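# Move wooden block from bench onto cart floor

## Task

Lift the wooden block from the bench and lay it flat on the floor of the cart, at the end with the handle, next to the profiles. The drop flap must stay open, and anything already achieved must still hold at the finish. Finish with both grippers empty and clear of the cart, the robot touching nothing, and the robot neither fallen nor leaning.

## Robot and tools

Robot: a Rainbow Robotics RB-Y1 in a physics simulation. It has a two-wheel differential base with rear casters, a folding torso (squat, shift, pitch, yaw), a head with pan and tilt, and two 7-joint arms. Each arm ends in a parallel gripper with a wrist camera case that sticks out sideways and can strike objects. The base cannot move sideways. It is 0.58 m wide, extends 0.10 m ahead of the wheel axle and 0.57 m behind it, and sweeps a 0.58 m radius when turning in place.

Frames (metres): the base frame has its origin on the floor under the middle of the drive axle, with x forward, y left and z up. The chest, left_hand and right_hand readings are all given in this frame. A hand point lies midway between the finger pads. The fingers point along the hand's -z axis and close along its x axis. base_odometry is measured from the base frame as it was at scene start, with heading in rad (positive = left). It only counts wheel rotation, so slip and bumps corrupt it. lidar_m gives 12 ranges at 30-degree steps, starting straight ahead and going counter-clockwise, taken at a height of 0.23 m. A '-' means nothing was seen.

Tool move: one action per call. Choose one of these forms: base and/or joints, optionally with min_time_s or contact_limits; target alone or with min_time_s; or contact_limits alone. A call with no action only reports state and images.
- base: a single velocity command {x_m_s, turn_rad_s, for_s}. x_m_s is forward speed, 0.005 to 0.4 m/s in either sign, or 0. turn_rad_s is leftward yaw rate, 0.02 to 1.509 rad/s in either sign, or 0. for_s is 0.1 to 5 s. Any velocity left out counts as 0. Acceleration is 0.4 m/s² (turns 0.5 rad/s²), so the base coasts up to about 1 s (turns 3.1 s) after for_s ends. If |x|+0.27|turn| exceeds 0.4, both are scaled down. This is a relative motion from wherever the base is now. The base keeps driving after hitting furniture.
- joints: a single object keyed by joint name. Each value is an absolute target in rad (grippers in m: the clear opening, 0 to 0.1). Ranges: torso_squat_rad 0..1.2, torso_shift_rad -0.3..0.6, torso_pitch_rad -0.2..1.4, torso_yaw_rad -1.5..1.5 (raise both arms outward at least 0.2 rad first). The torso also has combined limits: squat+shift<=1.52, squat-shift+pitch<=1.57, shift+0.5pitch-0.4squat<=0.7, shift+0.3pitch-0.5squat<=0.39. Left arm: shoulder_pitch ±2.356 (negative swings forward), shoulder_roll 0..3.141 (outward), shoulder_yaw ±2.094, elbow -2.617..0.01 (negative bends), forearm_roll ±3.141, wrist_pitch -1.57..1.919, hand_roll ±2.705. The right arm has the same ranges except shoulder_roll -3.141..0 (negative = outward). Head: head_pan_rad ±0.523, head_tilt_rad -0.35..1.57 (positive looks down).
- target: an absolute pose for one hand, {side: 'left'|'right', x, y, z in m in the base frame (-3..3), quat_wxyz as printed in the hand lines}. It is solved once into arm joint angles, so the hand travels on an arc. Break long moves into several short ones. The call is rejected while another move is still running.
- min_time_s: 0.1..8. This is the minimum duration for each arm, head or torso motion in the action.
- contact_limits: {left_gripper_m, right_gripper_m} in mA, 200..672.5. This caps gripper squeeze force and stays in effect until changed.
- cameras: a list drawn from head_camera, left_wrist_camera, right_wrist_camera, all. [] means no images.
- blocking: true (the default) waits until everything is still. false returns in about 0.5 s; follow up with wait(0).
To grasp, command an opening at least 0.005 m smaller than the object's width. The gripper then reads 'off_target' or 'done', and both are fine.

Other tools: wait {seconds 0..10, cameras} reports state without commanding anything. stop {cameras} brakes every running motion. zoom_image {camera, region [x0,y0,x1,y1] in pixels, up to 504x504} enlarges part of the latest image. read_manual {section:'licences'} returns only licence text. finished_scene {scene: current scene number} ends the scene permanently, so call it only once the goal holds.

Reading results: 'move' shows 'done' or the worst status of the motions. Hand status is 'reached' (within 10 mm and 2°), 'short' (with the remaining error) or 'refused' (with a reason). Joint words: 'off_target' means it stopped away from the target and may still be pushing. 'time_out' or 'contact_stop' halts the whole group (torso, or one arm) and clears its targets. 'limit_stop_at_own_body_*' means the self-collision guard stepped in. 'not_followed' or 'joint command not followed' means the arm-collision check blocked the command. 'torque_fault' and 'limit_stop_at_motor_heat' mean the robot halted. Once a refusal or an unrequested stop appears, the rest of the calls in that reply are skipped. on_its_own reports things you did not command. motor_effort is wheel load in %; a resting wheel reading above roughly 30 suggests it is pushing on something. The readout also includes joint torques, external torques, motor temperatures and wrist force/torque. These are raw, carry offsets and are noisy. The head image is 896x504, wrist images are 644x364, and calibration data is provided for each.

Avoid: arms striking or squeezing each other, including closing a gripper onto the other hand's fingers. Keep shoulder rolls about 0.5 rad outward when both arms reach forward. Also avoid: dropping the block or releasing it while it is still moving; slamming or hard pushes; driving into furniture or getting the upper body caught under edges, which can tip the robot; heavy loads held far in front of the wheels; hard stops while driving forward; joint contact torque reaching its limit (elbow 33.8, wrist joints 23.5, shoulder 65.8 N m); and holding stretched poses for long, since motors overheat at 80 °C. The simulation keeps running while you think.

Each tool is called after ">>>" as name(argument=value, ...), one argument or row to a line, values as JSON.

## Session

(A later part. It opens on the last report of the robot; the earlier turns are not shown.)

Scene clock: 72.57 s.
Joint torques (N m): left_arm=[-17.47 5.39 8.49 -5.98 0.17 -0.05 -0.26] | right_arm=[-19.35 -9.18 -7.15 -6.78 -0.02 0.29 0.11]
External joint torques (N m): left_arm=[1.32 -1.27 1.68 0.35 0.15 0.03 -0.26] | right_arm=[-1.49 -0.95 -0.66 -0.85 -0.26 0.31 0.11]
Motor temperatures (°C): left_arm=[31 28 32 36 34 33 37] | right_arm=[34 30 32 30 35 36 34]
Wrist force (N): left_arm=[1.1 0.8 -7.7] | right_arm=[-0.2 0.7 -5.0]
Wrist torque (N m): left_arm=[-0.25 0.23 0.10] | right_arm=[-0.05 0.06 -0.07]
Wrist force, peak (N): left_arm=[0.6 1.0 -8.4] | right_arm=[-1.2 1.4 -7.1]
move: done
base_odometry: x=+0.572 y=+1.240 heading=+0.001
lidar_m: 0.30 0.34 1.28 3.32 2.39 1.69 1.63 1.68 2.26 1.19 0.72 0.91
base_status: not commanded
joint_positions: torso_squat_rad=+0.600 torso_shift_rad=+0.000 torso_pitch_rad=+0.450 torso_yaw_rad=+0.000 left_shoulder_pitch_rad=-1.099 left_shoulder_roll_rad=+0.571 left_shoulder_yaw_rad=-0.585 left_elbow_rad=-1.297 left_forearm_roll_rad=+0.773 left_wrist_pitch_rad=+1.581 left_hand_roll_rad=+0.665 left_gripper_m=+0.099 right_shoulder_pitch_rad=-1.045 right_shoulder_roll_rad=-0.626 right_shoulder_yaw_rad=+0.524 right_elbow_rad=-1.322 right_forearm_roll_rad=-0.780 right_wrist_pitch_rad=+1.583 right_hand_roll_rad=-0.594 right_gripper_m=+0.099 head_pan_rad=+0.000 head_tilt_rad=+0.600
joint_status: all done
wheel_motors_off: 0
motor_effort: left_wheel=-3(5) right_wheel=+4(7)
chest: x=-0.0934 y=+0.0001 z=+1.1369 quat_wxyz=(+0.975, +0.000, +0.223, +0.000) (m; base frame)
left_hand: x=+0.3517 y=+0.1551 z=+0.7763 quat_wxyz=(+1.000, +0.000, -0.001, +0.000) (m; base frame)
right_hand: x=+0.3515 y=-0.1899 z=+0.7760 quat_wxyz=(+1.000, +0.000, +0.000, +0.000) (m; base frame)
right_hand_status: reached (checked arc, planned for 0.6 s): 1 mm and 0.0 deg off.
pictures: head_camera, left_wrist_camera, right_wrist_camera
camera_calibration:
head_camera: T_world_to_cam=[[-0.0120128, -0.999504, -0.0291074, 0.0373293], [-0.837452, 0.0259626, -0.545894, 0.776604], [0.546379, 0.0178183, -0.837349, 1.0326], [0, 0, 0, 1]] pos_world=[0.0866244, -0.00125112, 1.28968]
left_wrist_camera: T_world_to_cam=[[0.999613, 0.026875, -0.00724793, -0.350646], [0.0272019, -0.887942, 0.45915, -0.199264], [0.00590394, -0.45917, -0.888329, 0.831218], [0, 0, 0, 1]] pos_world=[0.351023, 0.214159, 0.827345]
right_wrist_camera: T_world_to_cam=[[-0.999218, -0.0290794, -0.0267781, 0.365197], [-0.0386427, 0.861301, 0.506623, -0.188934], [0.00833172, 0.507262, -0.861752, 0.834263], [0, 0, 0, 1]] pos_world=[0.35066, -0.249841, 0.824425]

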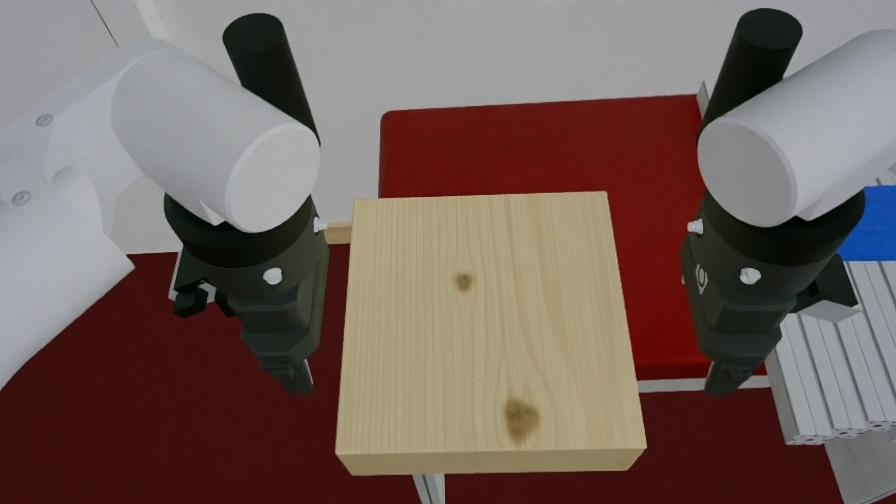

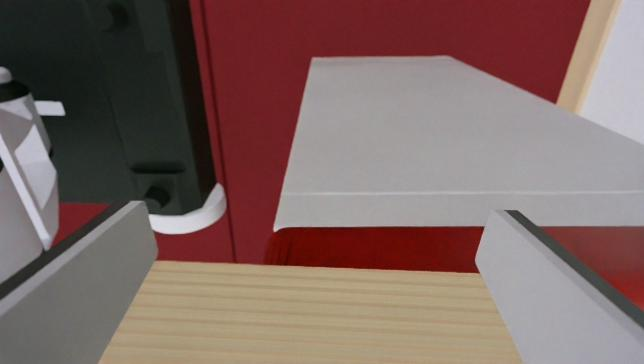

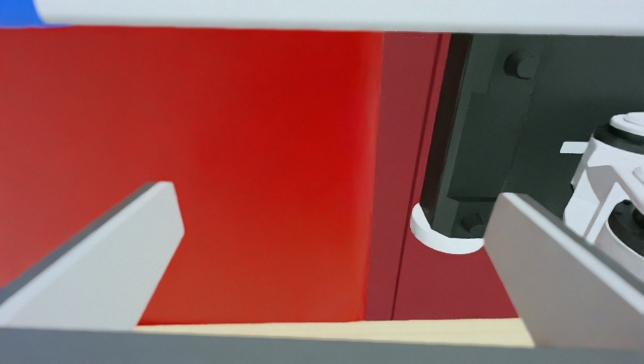

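>>> move(
  target={"side":"left","x":0.352,"y":0.112,"z":0.776,"quat_wxyz":[1,0,0,0]},
  min_time_s=1.5,
  cameras=[],
)

>>> move(
  target={"side":"right","x":0.352,"y":-0.147,"z":0.776,"quat_wxyz":[1,0,0,0]},
  min_time_s=1.5,
)

Scene clock: 75.87 s.
Joint torques (N m): left_arm=[-20.49 -1.06 6.45 -6.89 0.57 -2.57 0.84] | right_arm=[-19.52 -9.6 -7.25 -6.31 -0.03 0.17 0.07]
External joint torques (N m): left_arm=[-1.01 -6.22 0.06 -0.36 0.55 -2.5 0.84] | right_arm=[-1.66 -1.37 -0.76 -0.37 -0.27 0.2 0.07]
Motor temperatures (°C): left_arm=[31 28 32 36 34 33 37] | right_arm=[34 30 32 30 35 36 34]
Wrist force (N): left_arm=[-3.2 11.3 -1.3] | right_arm=[-0.5 0.3 -5.3]
Wrist torque (N m): left_arm=[-0.48 0.46 -0.50] | right_arm=[-0.02 0.05 -0.09]
Wrist force, peak (N): left_arm=[3.3 12.8 -3.7] | right_arm=[-1.2 0.3 -5.8]
move: done
base_odometry: x=+0.572 y=+1.240 heading=+0.001
lidar_m: 0.32 0.34 1.27 3.32 2.39 1.71 1.63 1.70 2.26 1.20 0.73 0.91
base_status: not commanded
joint_positions: torso_squat_rad=+0.600 torso_shift_rad=+0.000 torso_pitch_rad=+0.450 torso_yaw_rad=+0.000 left_shoulder_pitch_rad=-1.160 left_shoulder_roll_rad=+0.476 left_shoulder_yaw_rad=-0.622 left_elbow_rad=-1.233 left_forearm_roll_rad=+0.740 left_wrist_pitch_rad=+1.585 left_hand_roll_rad=+0.720 left_gripper_m=+0.099 right_shoulder_pitch_rad=-1.045 right_shoulder_roll_rad=-0.626 right_shoulder_yaw_rad=+0.524 right_elbow_rad=-1.322 right_forearm_roll_rad=-0.780 right_wrist_pitch_rad=+1.583 right_hand_roll_rad=-0.594 right_gripper_m=+0.099 head_pan_rad=+0.000 head_tilt_rad=+0.600
joint_status: all done
wheel_motors_off: 0
motor_effort: left_wheel=-4(5) right_wheel=+3(5)
chest: x=-0.0934 y=+0.0001 z=+1.1369 quat_wxyz=(+0.975, +0.000, +0.223, +0.000) (m; base frame)
left_hand: x=+0.3520 y=+0.1131 z=+0.7760 quat_wxyz=(+1.000, +0.001, +0.000, +0.001) (m; base frame)
left_hand_status: reached (checked arc, planned for 1.5 s): 1 mm and 0.1 deg off.
right_hand: x=+0.3515 y=-0.1898 z=+0.7760 quat_wxyz=(+1.000, +0.000, +0.000, +0.000) (m; base frame)
pictures: none
No camera images: "cameras" was empty.

Scene clock: 77.70 s.
Joint torques (N m): left_arm=[-20.25 -1.23 6.32 -6.82 0.64 -2.49 0.81] | right_arm=[-20.85 -5.03 -4.75 -5.81 0.43 0.25 -0.31]
External joint torques (N m): left_arm=[-0.77 -6.38 -0.07 -0.28 0.62 -2.42 0.81] | right_arm=[-2.28 1.61 1.38 0.35 0.19 0.28 -0.31]
Motor temperatures (°C): left_arm=[31 28 32 36 34 33 37] | right_arm=[34 30 32 30 35 36 34]
Wrist force (N): left_arm=[-3.7 12.2 -2.5] | right_arm=[-1.3 1.0 -4.8]
Wrist torque (N m): left_arm=[-0.57 0.45 -0.50] | right_arm=[-0.10 -0.02 -0.09]
Wrist force, peak (N): left_arm=[-3.9 12.5 -1.9] | right_arm=[-1.3 1.2 -5.3]
move: done
base_odometry: x=+0.572 y=+1.240 heading=+0.001
lidar_m: 0.32 0.32 1.27 3.30 2.39 1.69 1.63 1.69 2.25 1.19 0.74 0.90
base_status: not commanded
joint_positions: torso_squat_rad=+0.600 torso_shift_rad=+0.000 torso_pitch_rad=+0.450 torso_yaw_rad=+0.000 left_shoulder_pitch_rad=-1.160 left_shoulder_roll_rad=+0.476 left_shoulder_yaw_rad=-0.622 left_elbow_rad=-1.233 left_forearm_roll_rad=+0.740 left_wrist_pitch_rad=+1.585 left_hand_roll_rad=+0.720 left_gripper_m=+0.099 right_shoulder_pitch_rad=-1.100 right_shoulder_roll_rad=-0.538 right_shoulder_yaw_rad=+0.564 right_elbow_rad=-1.284 right_forearm_roll_rad=-0.743 right_wrist_pitch_rad=+1.595 right_hand_roll_rad=-0.660 right_gripper_m=+0.099 head_pan_rad=+0.000 head_tilt_rad=+0.600
joint_status: all done
wheel_motors_off: 0
motor_effort: left_wheel=-3(4) right_wheel=+2(5)
chest: x=-0.0934 y=+0.0001 z=+1.1369 quat_wxyz=(+0.975, +0.000, +0.223, +0.000) (m; base frame)
left_hand: x=+0.3520 y=+0.1131 z=+0.7760 quat_wxyz=(+1.000, +0.001, +0.000, +0.001) (m; base frame)
right_hand: x=+0.3519 y=-0.1473 z=+0.7760 quat_wxyz=(+1.000, +0.000, +0.000, +0.000) (m; base frame)
right_hand_status: reached (checked arc, planned for 1.5 s): 0 mm and 0.0 deg off.
pictures: head_camera, left_wrist_camera, right_wrist_camera
camera_calibration:
head_camera: T_world_to_cam=[[-0.0119249, -0.999507, -0.029052, 0.0373498], [-0.837452, 0.0258587, -0.545898, 0.776607], [0.54638, 0.0178199, -0.837348, 1.0326], [0, 0, 0, 1]] pos_world=[0.0866245, -0.00115143, 1.28968]
left_wrist_camera: T_world_to_cam=[[0.999574, 0.0279287, -0.00844871, -0.348991], [0.0286955, -0.888442, 0.458091, -0.236125], [0.0052877, -0.458139, -0.888865, 0.812189], [0, 0, 0, 1]] pos_world=[0.351323, 0.172058, 0.827145]
right_wrist_camera: T_world_to_cam=[[-0.999242, -0.02861, -0.0263926, 0.366622], [-0.0380427, 0.861314, 0.506646, -0.225839], [0.00823724, 0.507266, -0.86175, 0.812683], [0, 0, 0, 1]] pos_world=[0.351058, -0.207239, 0.824426]

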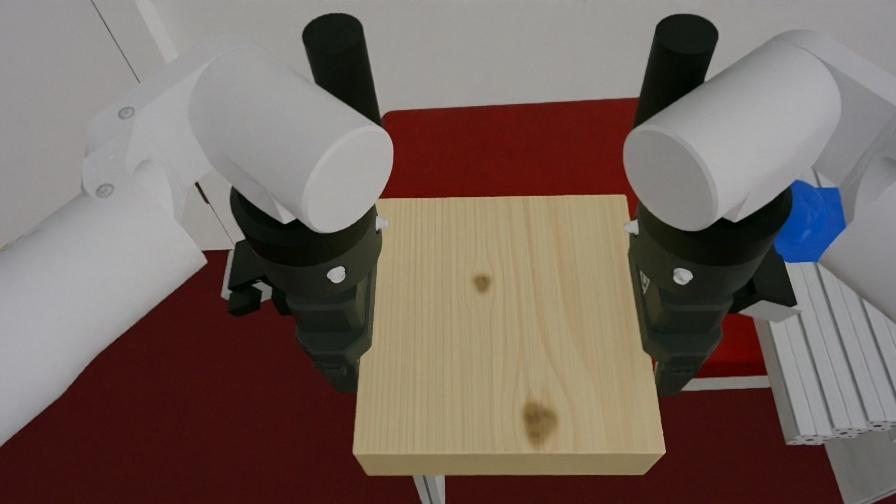

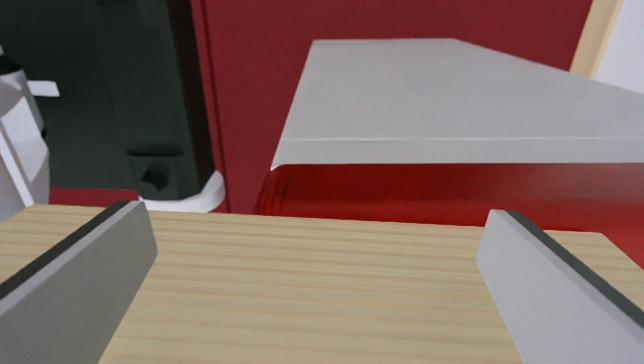

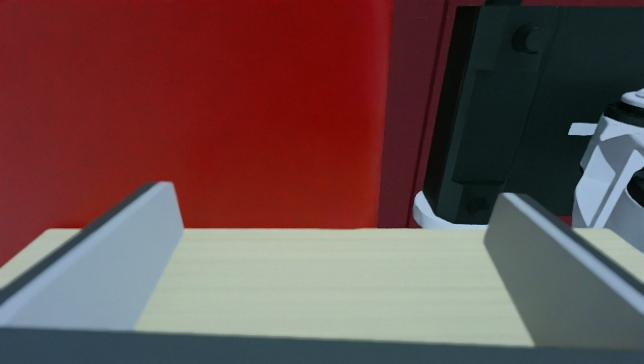

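>>> move(
  target={"side":"right","x":0.352,"y":-0.128,"z":0.776,"quat_wxyz":[1,0,0,0]},
  min_time_s=1.5,
  cameras=["head_camera"],
)

Scene clock: 80.60 s.
Joint torques (N m): left_arm=[-24.07 -16.6 7.83 -14.57 7.2 -6.84 2.13] | right_arm=[-30.01 25.83 -5.39 -17.25 -7.9 -8.59 -3.25]
External joint torques (N m): left_arm=[-4.59 -21.84 1.43 -8.06 7.18 -6.78 2.13] | right_arm=[-11.19 31.96 0.59 -11.05 -8.15 -8.58 -3.25]
Motor temperatures (°C): left_arm=[31 28 32 36 34 33 37] | right_arm=[34 30 32 30 36 36 34]
Wrist force (N): left_arm=[1.0 44.7 -7.0] | right_arm=[-7.1 -55.2 2.1]
Wrist torque (N m): left_arm=[-0.76 0.31 -2.37] | right_arm=[1.05 0.25 3.08]
Wrist force, peak (N): left_arm=[0.9 46.3 -6.4] | right_arm=[-6.9 -56.3 2.8]
move: done
base_odometry: x=+0.572 y=+1.240 heading=+0.001
lidar_m: 0.32 0.31 1.28 3.31 2.38 1.69 1.62 1.69 2.25 1.19 0.73 0.91
base_status: not commanded
joint_positions: torso_squat_rad=+0.600 torso_shift_rad=+0.000 torso_pitch_rad=+0.450 torso_yaw_rad=+0.000 left_shoulder_pitch_rad=-1.159 left_shoulder_roll_rad=+0.480 left_shoulder_yaw_rad=-0.622 left_elbow_rad=-1.231 left_forearm_roll_rad=+0.738 left_wrist_pitch_rad=+1.586 left_hand_roll_rad=+0.720 left_gripper_m=+0.099 right_shoulder_pitch_rad=-1.122 right_shoulder_roll_rad=-0.506 right_shoulder_yaw_rad=+0.580 right_elbow_rad=-1.262 right_forearm_roll_rad=-0.725 right_wrist_pitch_rad=+1.601 right_hand_roll_rad=-0.686 right_gripper_m=+0.099 head_pan_rad=+0.000 head_tilt_rad=+0.600
joint_status: all done
wheel_motors_off: 0
motor_effort: left_wheel=-4(5) right_wheel=+6(6)
chest: x=-0.0935 y=+0.0001 z=+1.1369 quat_wxyz=(+0.975, +0.000, +0.223, +0.000) (m; base frame)
left_hand: x=+0.3523 y=+0.1162 z=+0.7756 quat_wxyz=(+1.000, +0.004, +0.000, +0.002) (m; base frame)
right_hand: x=+0.3518 y=-0.1348 z=+0.7756 quat_wxyz=(+1.000, -0.005, +0.000, -0.003) (m; base frame)
right_hand_status: reached (checked arc, planned for 1.5 s): 7 mm and 0.7 deg off.
pictures: head_camera
camera_calibration:
head_camera: T_world_to_cam=[[-0.0122805, -0.999502, -0.0290508, 0.0372781], [-0.837298, 0.0261607, -0.546121, 0.776715], [0.546609, 0.0176176, -0.837203, 1.0325], [0, 0, 0, 1]] pos_world=[0.086424, -0.00125002, 1.28968]

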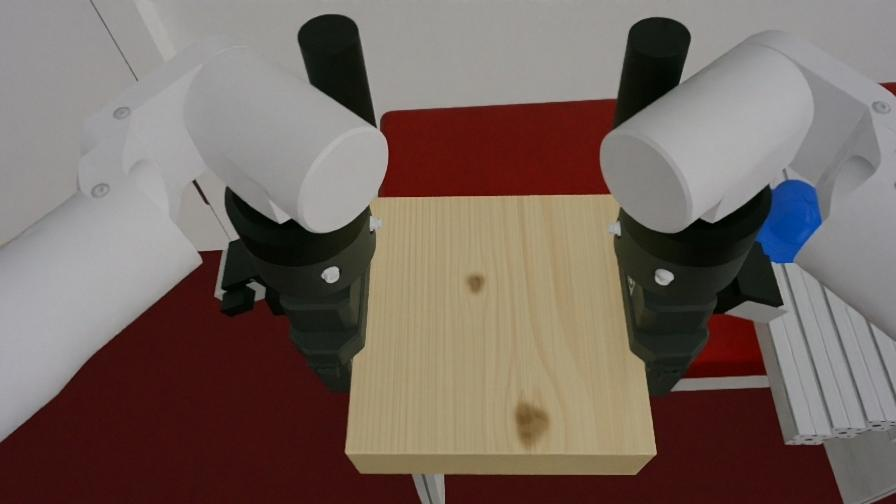

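>>> move(
  target={"side":"left","x":0.352,"y":0.105,"z":0.776,"quat_wxyz":[1,0,0,0]},
  min_time_s=1.0,
  cameras=[],
)

>>> move(
  joints={"torso_squat_rad":0.45},
  min_time_s=2.0,
)

Scene clock: 83.10 s.
Joint torques (N m): left_arm=[-29.92 -32.54 8.57 -19.67 11.03 -13.33 4.64] | right_arm=[-29.78 27.96 -5.51 -20.44 -10.16 -9.47 -3.4]
External joint torques (N m): left_arm=[-10.35 -37.63 2.25 -13.15 11.03 -13.28 4.64] | right_arm=[-10.95 34.1 0.47 -14.24 -10.42 -9.46 -3.4]
Motor temperatures (°C): left_arm=[31 28 32 36 34 33 38] | right_arm=[35 30 32 31 36 37 34]
Wrist force (N): left_arm=[-5.4 77.3 4.4] | right_arm=[-4.2 -66.1 -2.8]
Wrist torque (N m): left_arm=[-1.47 0.78 -4.23] | right_arm=[1.21 0.05 3.66]
Wrist force, peak (N): left_arm=[-5.4 77.5 3.5] | right_arm=[-4.4 -66.6 -2.7]
move: done
base_odometry: x=+0.572 y=+1.240 heading=+0.001
lidar_m: 0.32 0.33 1.26 3.31 2.40 1.71 1.62 1.69 2.27 1.20 0.73 0.92
base_status: not commanded
joint_positions: torso_squat_rad=+0.600 torso_shift_rad=+0.000 torso_pitch_rad=+0.450 torso_yaw_rad=+0.000 left_shoulder_pitch_rad=-1.168 left_shoulder_roll_rad=+0.467 left_shoulder_yaw_rad=-0.627 left_elbow_rad=-1.216 left_forearm_roll_rad=+0.732 left_wrist_pitch_rad=+1.587 left_hand_roll_rad=+0.727 left_gripper_m=+0.099 right_shoulder_pitch_rad=-1.122 right_shoulder_roll_rad=-0.507 right_shoulder_yaw_rad=+0.580 right_elbow_rad=-1.261 right_forearm_roll_rad=-0.724 right_wrist_pitch_rad=+1.601 right_hand_roll_rad=-0.686 right_gripper_m=+0.099 head_pan_rad=+0.000 head_tilt_rad=+0.600
joint_status: all done
wheel_motors_off: 0
motor_effort: left_wheel=-3(4) right_wheel=+5(7)
chest: x=-0.0937 y=+0.0001 z=+1.1369 quat_wxyz=(+0.975, +0.000, +0.223, +0.000) (m; base frame)
left_hand: x=+0.3523 y=+0.1128 z=+0.7750 quat_wxyz=(+1.000, +0.007, +0.001, +0.004) (m; base frame)
left_hand_status: reached (checked arc, planned for 1.0 s): 8 mm and 0.9 deg off.
right_hand: x=+0.3518 y=-0.1353 z=+0.7756 quat_wxyz=(+1.000, -0.006, +0.000, -0.003) (m; base frame)
pictures: none
No camera images: "cameras" was empty.

Scene clock: 85.40 s.
Joint torques (N m): left_arm=[-30.9 -30.03 10.34 -21.31 12.09 -10.38 3.97] | right_arm=[-32.57 28.57 -7.37 -22.64 -11.45 -8.3 -3.28]
External joint torques (N m): left_arm=[-11.35 -35.1 4.02 -14.79 12.08 -10.33 3.97] | right_arm=[-13.77 34.7 -1.4 -16.44 -11.7 -8.3 -3.28]
Motor temperatures (°C): left_arm=[31 28 32 36 35 33 38] | right_arm=[35 31 32 31 36 37 34]
Wrist force (N): left_arm=[2.9 67.8 -17.7] | right_arm=[0.7 -65.1 -17.7]
Wrist torque (N m): left_arm=[-0.96 -0.26 -3.64] | right_arm=[0.96 -0.56 3.51]
Wrist force, peak (N): left_arm=[-5.0 76.9 2.6] | right_arm=[1.8 -66.1 -16.2]
move: done
base_odometry: x=+0.572 y=+1.240 heading=+0.001
lidar_m: 0.31 0.33 1.28 3.31 2.39 1.70 1.62 1.68 2.26 1.19 0.74 0.91
base_status: not commanded
joint_positions: torso_squat_rad=+0.450 torso_shift_rad=+0.000 torso_pitch_rad=+0.451 torso_yaw_rad=+0.000 left_shoulder_pitch_rad=-1.168 left_shoulder_roll_rad=+0.467 left_shoulder_yaw_rad=-0.628 left_elbow_rad=-1.216 left_forearm_roll_rad=+0.732 left_wrist_pitch_rad=+1.587 left_hand_roll_rad=+0.727 left_gripper_m=+0.099 right_shoulder_pitch_rad=-1.122 right_shoulder_roll_rad=-0.507 right_shoulder_yaw_rad=+0.580 right_elbow_rad=-1.260 right_forearm_roll_rad=-0.724 right_wrist_pitch_rad=+1.601 right_hand_roll_rad=-0.686 right_gripper_m=+0.099 head_pan_rad=+0.000 head_tilt_rad=+0.600
joint_status: all done
wheel_motors_off: 0
motor_effort: left_wheel=-3(5) right_wheel=+5(6)
chest: x=-0.0931 y=+0.0001 z=+1.1893 quat_wxyz=(+0.975, +0.000, +0.223, +0.000) (m; base frame)
left_hand: x=+0.3523 y=+0.1125 z=+0.8266 quat_wxyz=(+1.000, +0.006, +0.002, +0.004) (m; base frame)
right_hand: x=+0.3518 y=-0.1357 z=+0.8270 quat_wxyz=(+1.000, -0.006, +0.001, -0.003) (m; base frame)
pictures: head_camera, left_wrist_camera, right_wrist_camera
camera_calibration:
head_camera: T_world_to_cam=[[-0.0120322, -0.999504, -0.029102, 0.0388522], [-0.837817, 0.025964, -0.545334, 0.804855], [0.545819, 0.0178206, -0.837713, 1.07666], [0, 0, 0, 1]] pos_world=[0.0871248, -0.00125112, 1.34198]
left_wrist_camera: T_world_to_cam=[[0.99935, 0.0341595, -0.0114996, -0.346938], [0.0356928, -0.893529, 0.447584, -0.252958], [0.00501403, -0.447704, -0.894168, 0.860245], [0, 0, 0, 1]] pos_world=[0.351429, 0.170961, 0.878434]
right_wrist_camera: T_world_to_cam=[[-0.999471, -0.022419, -0.0235448, 0.366813], [-0.0311522, 0.867594, 0.496296, -0.25471], [0.00930086, 0.496767, -0.867834, 0.854079], [0, 0, 0, 1]] pos_world=[0.35074, -0.19507, 0.876247]

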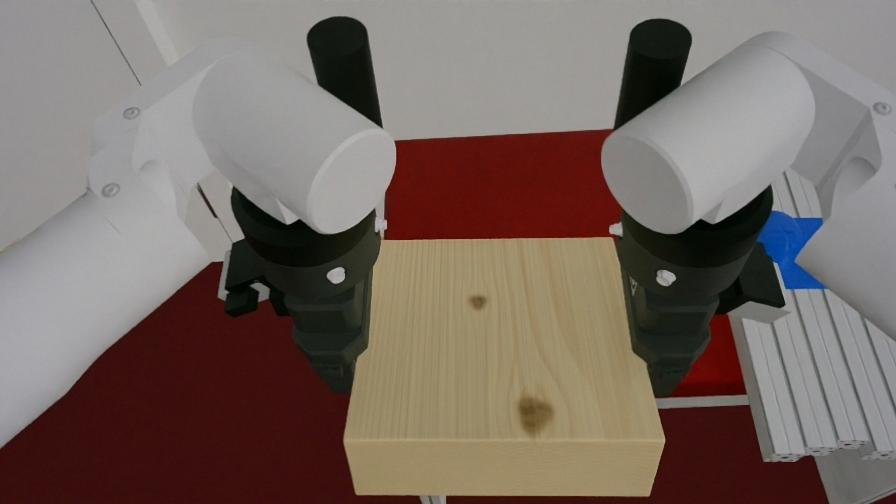

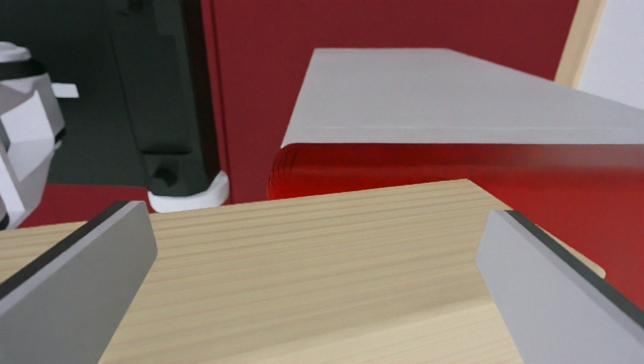

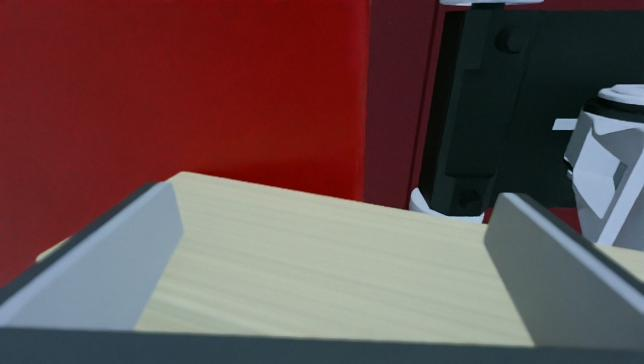

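>>> move(
  joints={"torso_squat_rad":0.35},
  min_time_s=1.0,
  cameras=["head_camera"],
)

>>> move(
  base={"x_m_s":-0.2,"for_s":2.95},
  cameras=["head_camera","left_wrist_camera"],
)

Scene clock: 91.07 s.
Joint torques (N m): left_arm=[-31.21 -29.44 10.53 -21.48 12.1 -10.21 4.08] | right_arm=[-33.07 28.79 -7.33 -22.82 -11.47 -8.29 -3.43]
External joint torques (N m): left_arm=[-11.66 -34.5 4.21 -14.96 12.09 -10.16 4.08] | right_arm=[-14.27 34.93 -1.36 -16.62 -11.72 -8.29 -3.43]
Motor temperatures (°C): left_arm=[31 29 32 37 36 34 38] | right_arm=[35 31 32 32 38 38 34]
Wrist force (N): left_arm=[2.7 67.4 -17.8] | right_arm=[0.1 -64.7 -17.4]
Wrist torque (N m): left_arm=[-0.95 -0.33 -3.64] | right_arm=[0.95 -0.65 3.57]
Wrist force, peak (N): left_arm=[2.9 68.7 -18.2] | right_arm=[0.9 -65.5 -17.5]
move: done
base_odometry: x=+0.572 y=+1.240 heading=+0.001
lidar_m: 0.32 0.33 1.27 3.31 2.38 1.70 1.62 1.69 2.26 1.20 0.73 0.90
base_status: not commanded
joint_positions: torso_squat_rad=+0.350 torso_shift_rad=+0.000 torso_pitch_rad=+0.451 torso_yaw_rad=+0.000 left_shoulder_pitch_rad=-1.168 left_shoulder_roll_rad=+0.467 left_shoulder_yaw_rad=-0.628 left_elbow_rad=-1.215 left_forearm_roll_rad=+0.732 left_wrist_pitch_rad=+1.587 left_hand_roll_rad=+0.727 left_gripper_m=+0.099 right_shoulder_pitch_rad=-1.121 right_shoulder_roll_rad=-0.507 right_shoulder_yaw_rad=+0.580 right_elbow_rad=-1.260 right_forearm_roll_rad=-0.724 right_wrist_pitch_rad=+1.601 right_hand_roll_rad=-0.686 right_gripper_m=+0.099 head_pan_rad=+0.000 head_tilt_rad=+0.600
joint_status: all done
wheel_motors_off: 0
motor_effort: left_wheel=-3(5) right_wheel=+5(5)
chest: x=-0.0930 y=+0.0001 z=+1.2166 quat_wxyz=(+0.975, +0.000, +0.223, +0.000) (m; base frame)
left_hand: x=+0.3523 y=+0.1125 z=+0.8538 quat_wxyz=(+1.000, +0.006, +0.002, +0.004) (m; base frame)
right_hand: x=+0.3517 y=-0.1357 z=+0.8542 quat_wxyz=(+1.000, -0.006, +0.001, -0.003) (m; base frame)
pictures: head_camera
camera_calibration:
head_camera: T_world_to_cam=[[-0.0120322, -0.999504, -0.029102, 0.0396467], [-0.837817, 0.025964, -0.545334, 0.819743], [0.545819, 0.0178206, -0.837713, 1.09953], [0, 0, 0, 1]] pos_world=[0.0871248, -0.00125112, 1.36928]

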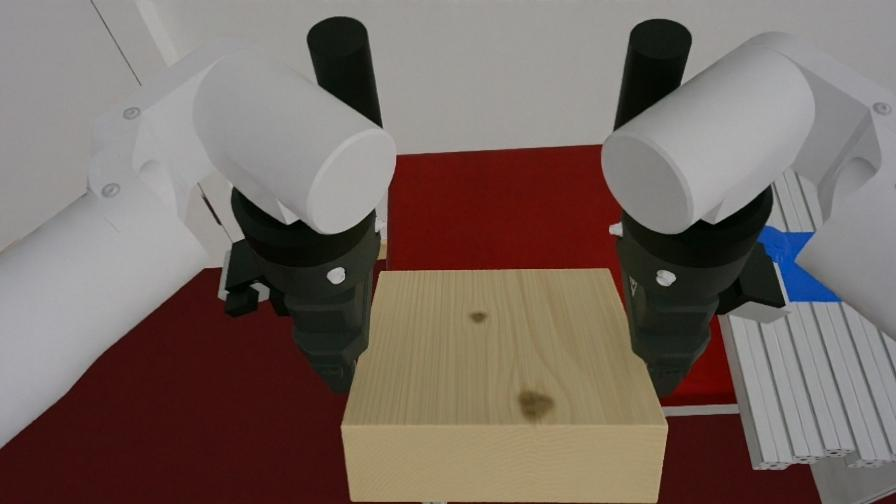

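Scene clock: 95.00 s.
Joint torques (N m): left_arm=[-18.91 3.14 8.29 -6.7 0.17 -0.51 0.31] | right_arm=[-20.38 -4.02 -7.09 -6.99 -0.08 0.02 -0.27]
External joint torques (N m): left_arm=[0.68 -1.76 1.97 -0.13 0.15 -0.44 0.31] | right_arm=[-1.53 1.94 -1.13 -0.73 -0.32 0.04 -0.27]
Motor temperatures (°C): left_arm=[32 29 32 37 36 34 38] | right_arm=[35 31 32 32 37 37 34]
Wrist force (N): left_arm=[1.5 0.8 -7.6] | right_arm=[-0.4 1.3 -4.7]
Wrist torque (N m): left_arm=[-0.21 0.29 0.12] | right_arm=[-0.14 0.05 -0.07]
Wrist force, peak (N): left_arm=[3.5 67.7 -19.3] | right_arm=[1.5 -64.6 -18.7]
move: done
base_odometry: x=-0.022 y=+1.240 heading=+0.000
lidar_m: 0.90 1.55 2.05 4.36 1.52 1.08 1.03 1.08 1.44 3.62 1.37 1.14
base_status: done (sent for 2.97 of 2.97 s)
joint_positions: torso_squat_rad=+0.350 torso_shift_rad=+0.000 torso_pitch_rad=+0.450 torso_yaw_rad=+0.000 left_shoulder_pitch_rad=-1.171 left_shoulder_roll_rad=+0.458 left_shoulder_yaw_rad=-0.627 left_elbow_rad=-1.219 left_forearm_roll_rad=+0.735 left_wrist_pitch_rad=+1.584 left_hand_roll_rad=+0.728 left_gripper_m=+0.099 right_shoulder_pitch_rad=-1.125 right_shoulder_roll_rad=-0.499 right_shoulder_yaw_rad=+0.580 right_elbow_rad=-1.264 right_forearm_roll_rad=-0.727 right_wrist_pitch_rad=+1.599 right_hand_roll_rad=-0.686 right_gripper_m=+0.099 head_pan_rad=+0.000 head_tilt_rad=+0.600
joint_status: not commanded
wheel_motors_off: 0
motor_effort: left_wheel=-8(25) right_wheel=+10(34)
chest: x=-0.0935 y=+0.0001 z=+1.2167 quat_wxyz=(+0.975, +0.000, +0.223, +0.000) (m; base frame)
left_hand: x=+0.3518 y=+0.1053 z=+0.8559 quat_wxyz=(+1.000, +0.000, +0.000, +0.000) (m; base frame)
right_hand: x=+0.3514 y=-0.1286 z=+0.8562 quat_wxyz=(+1.000, +0.000, +0.000, +0.000) (m; base frame)
pictures: head_camera, left_wrist_camera
camera_calibration:
head_camera: T_world_to_cam=[[-0.0120088, -0.999504, -0.0291103, 0.0396545], [-0.837377, 0.0259633, -0.546009, 0.820234], [0.546494, 0.0178194, -0.837273, 1.09936], [0, 0, 0, 1]] pos_world=[0.0865244, -0.00125112, 1.36948]
left_wrist_camera: T_world_to_cam=[[0.999601, 0.0268394, -0.0088062, -0.347509], [0.027887, -0.888043, 0.458913, -0.279958], [0.00449667, -0.458975, -0.888438, 0.879669], [0, 0, 0, 1]] pos_world=[0.351222, 0.164459, 0.906947]

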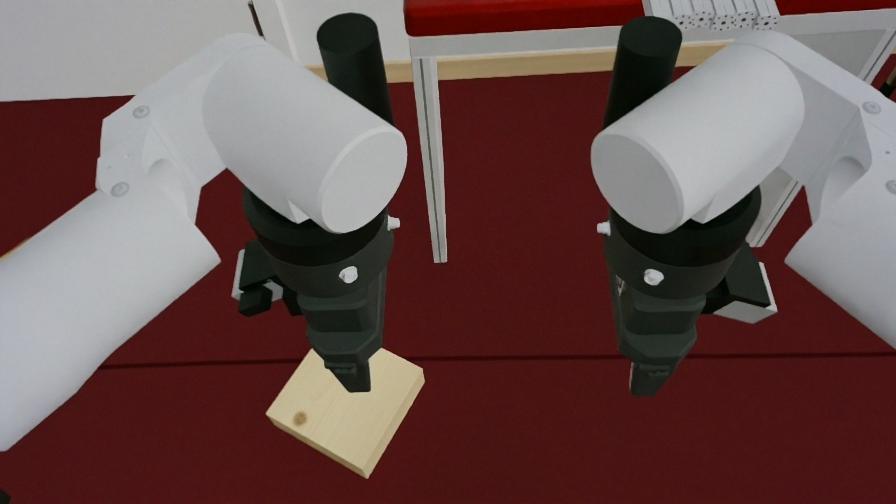

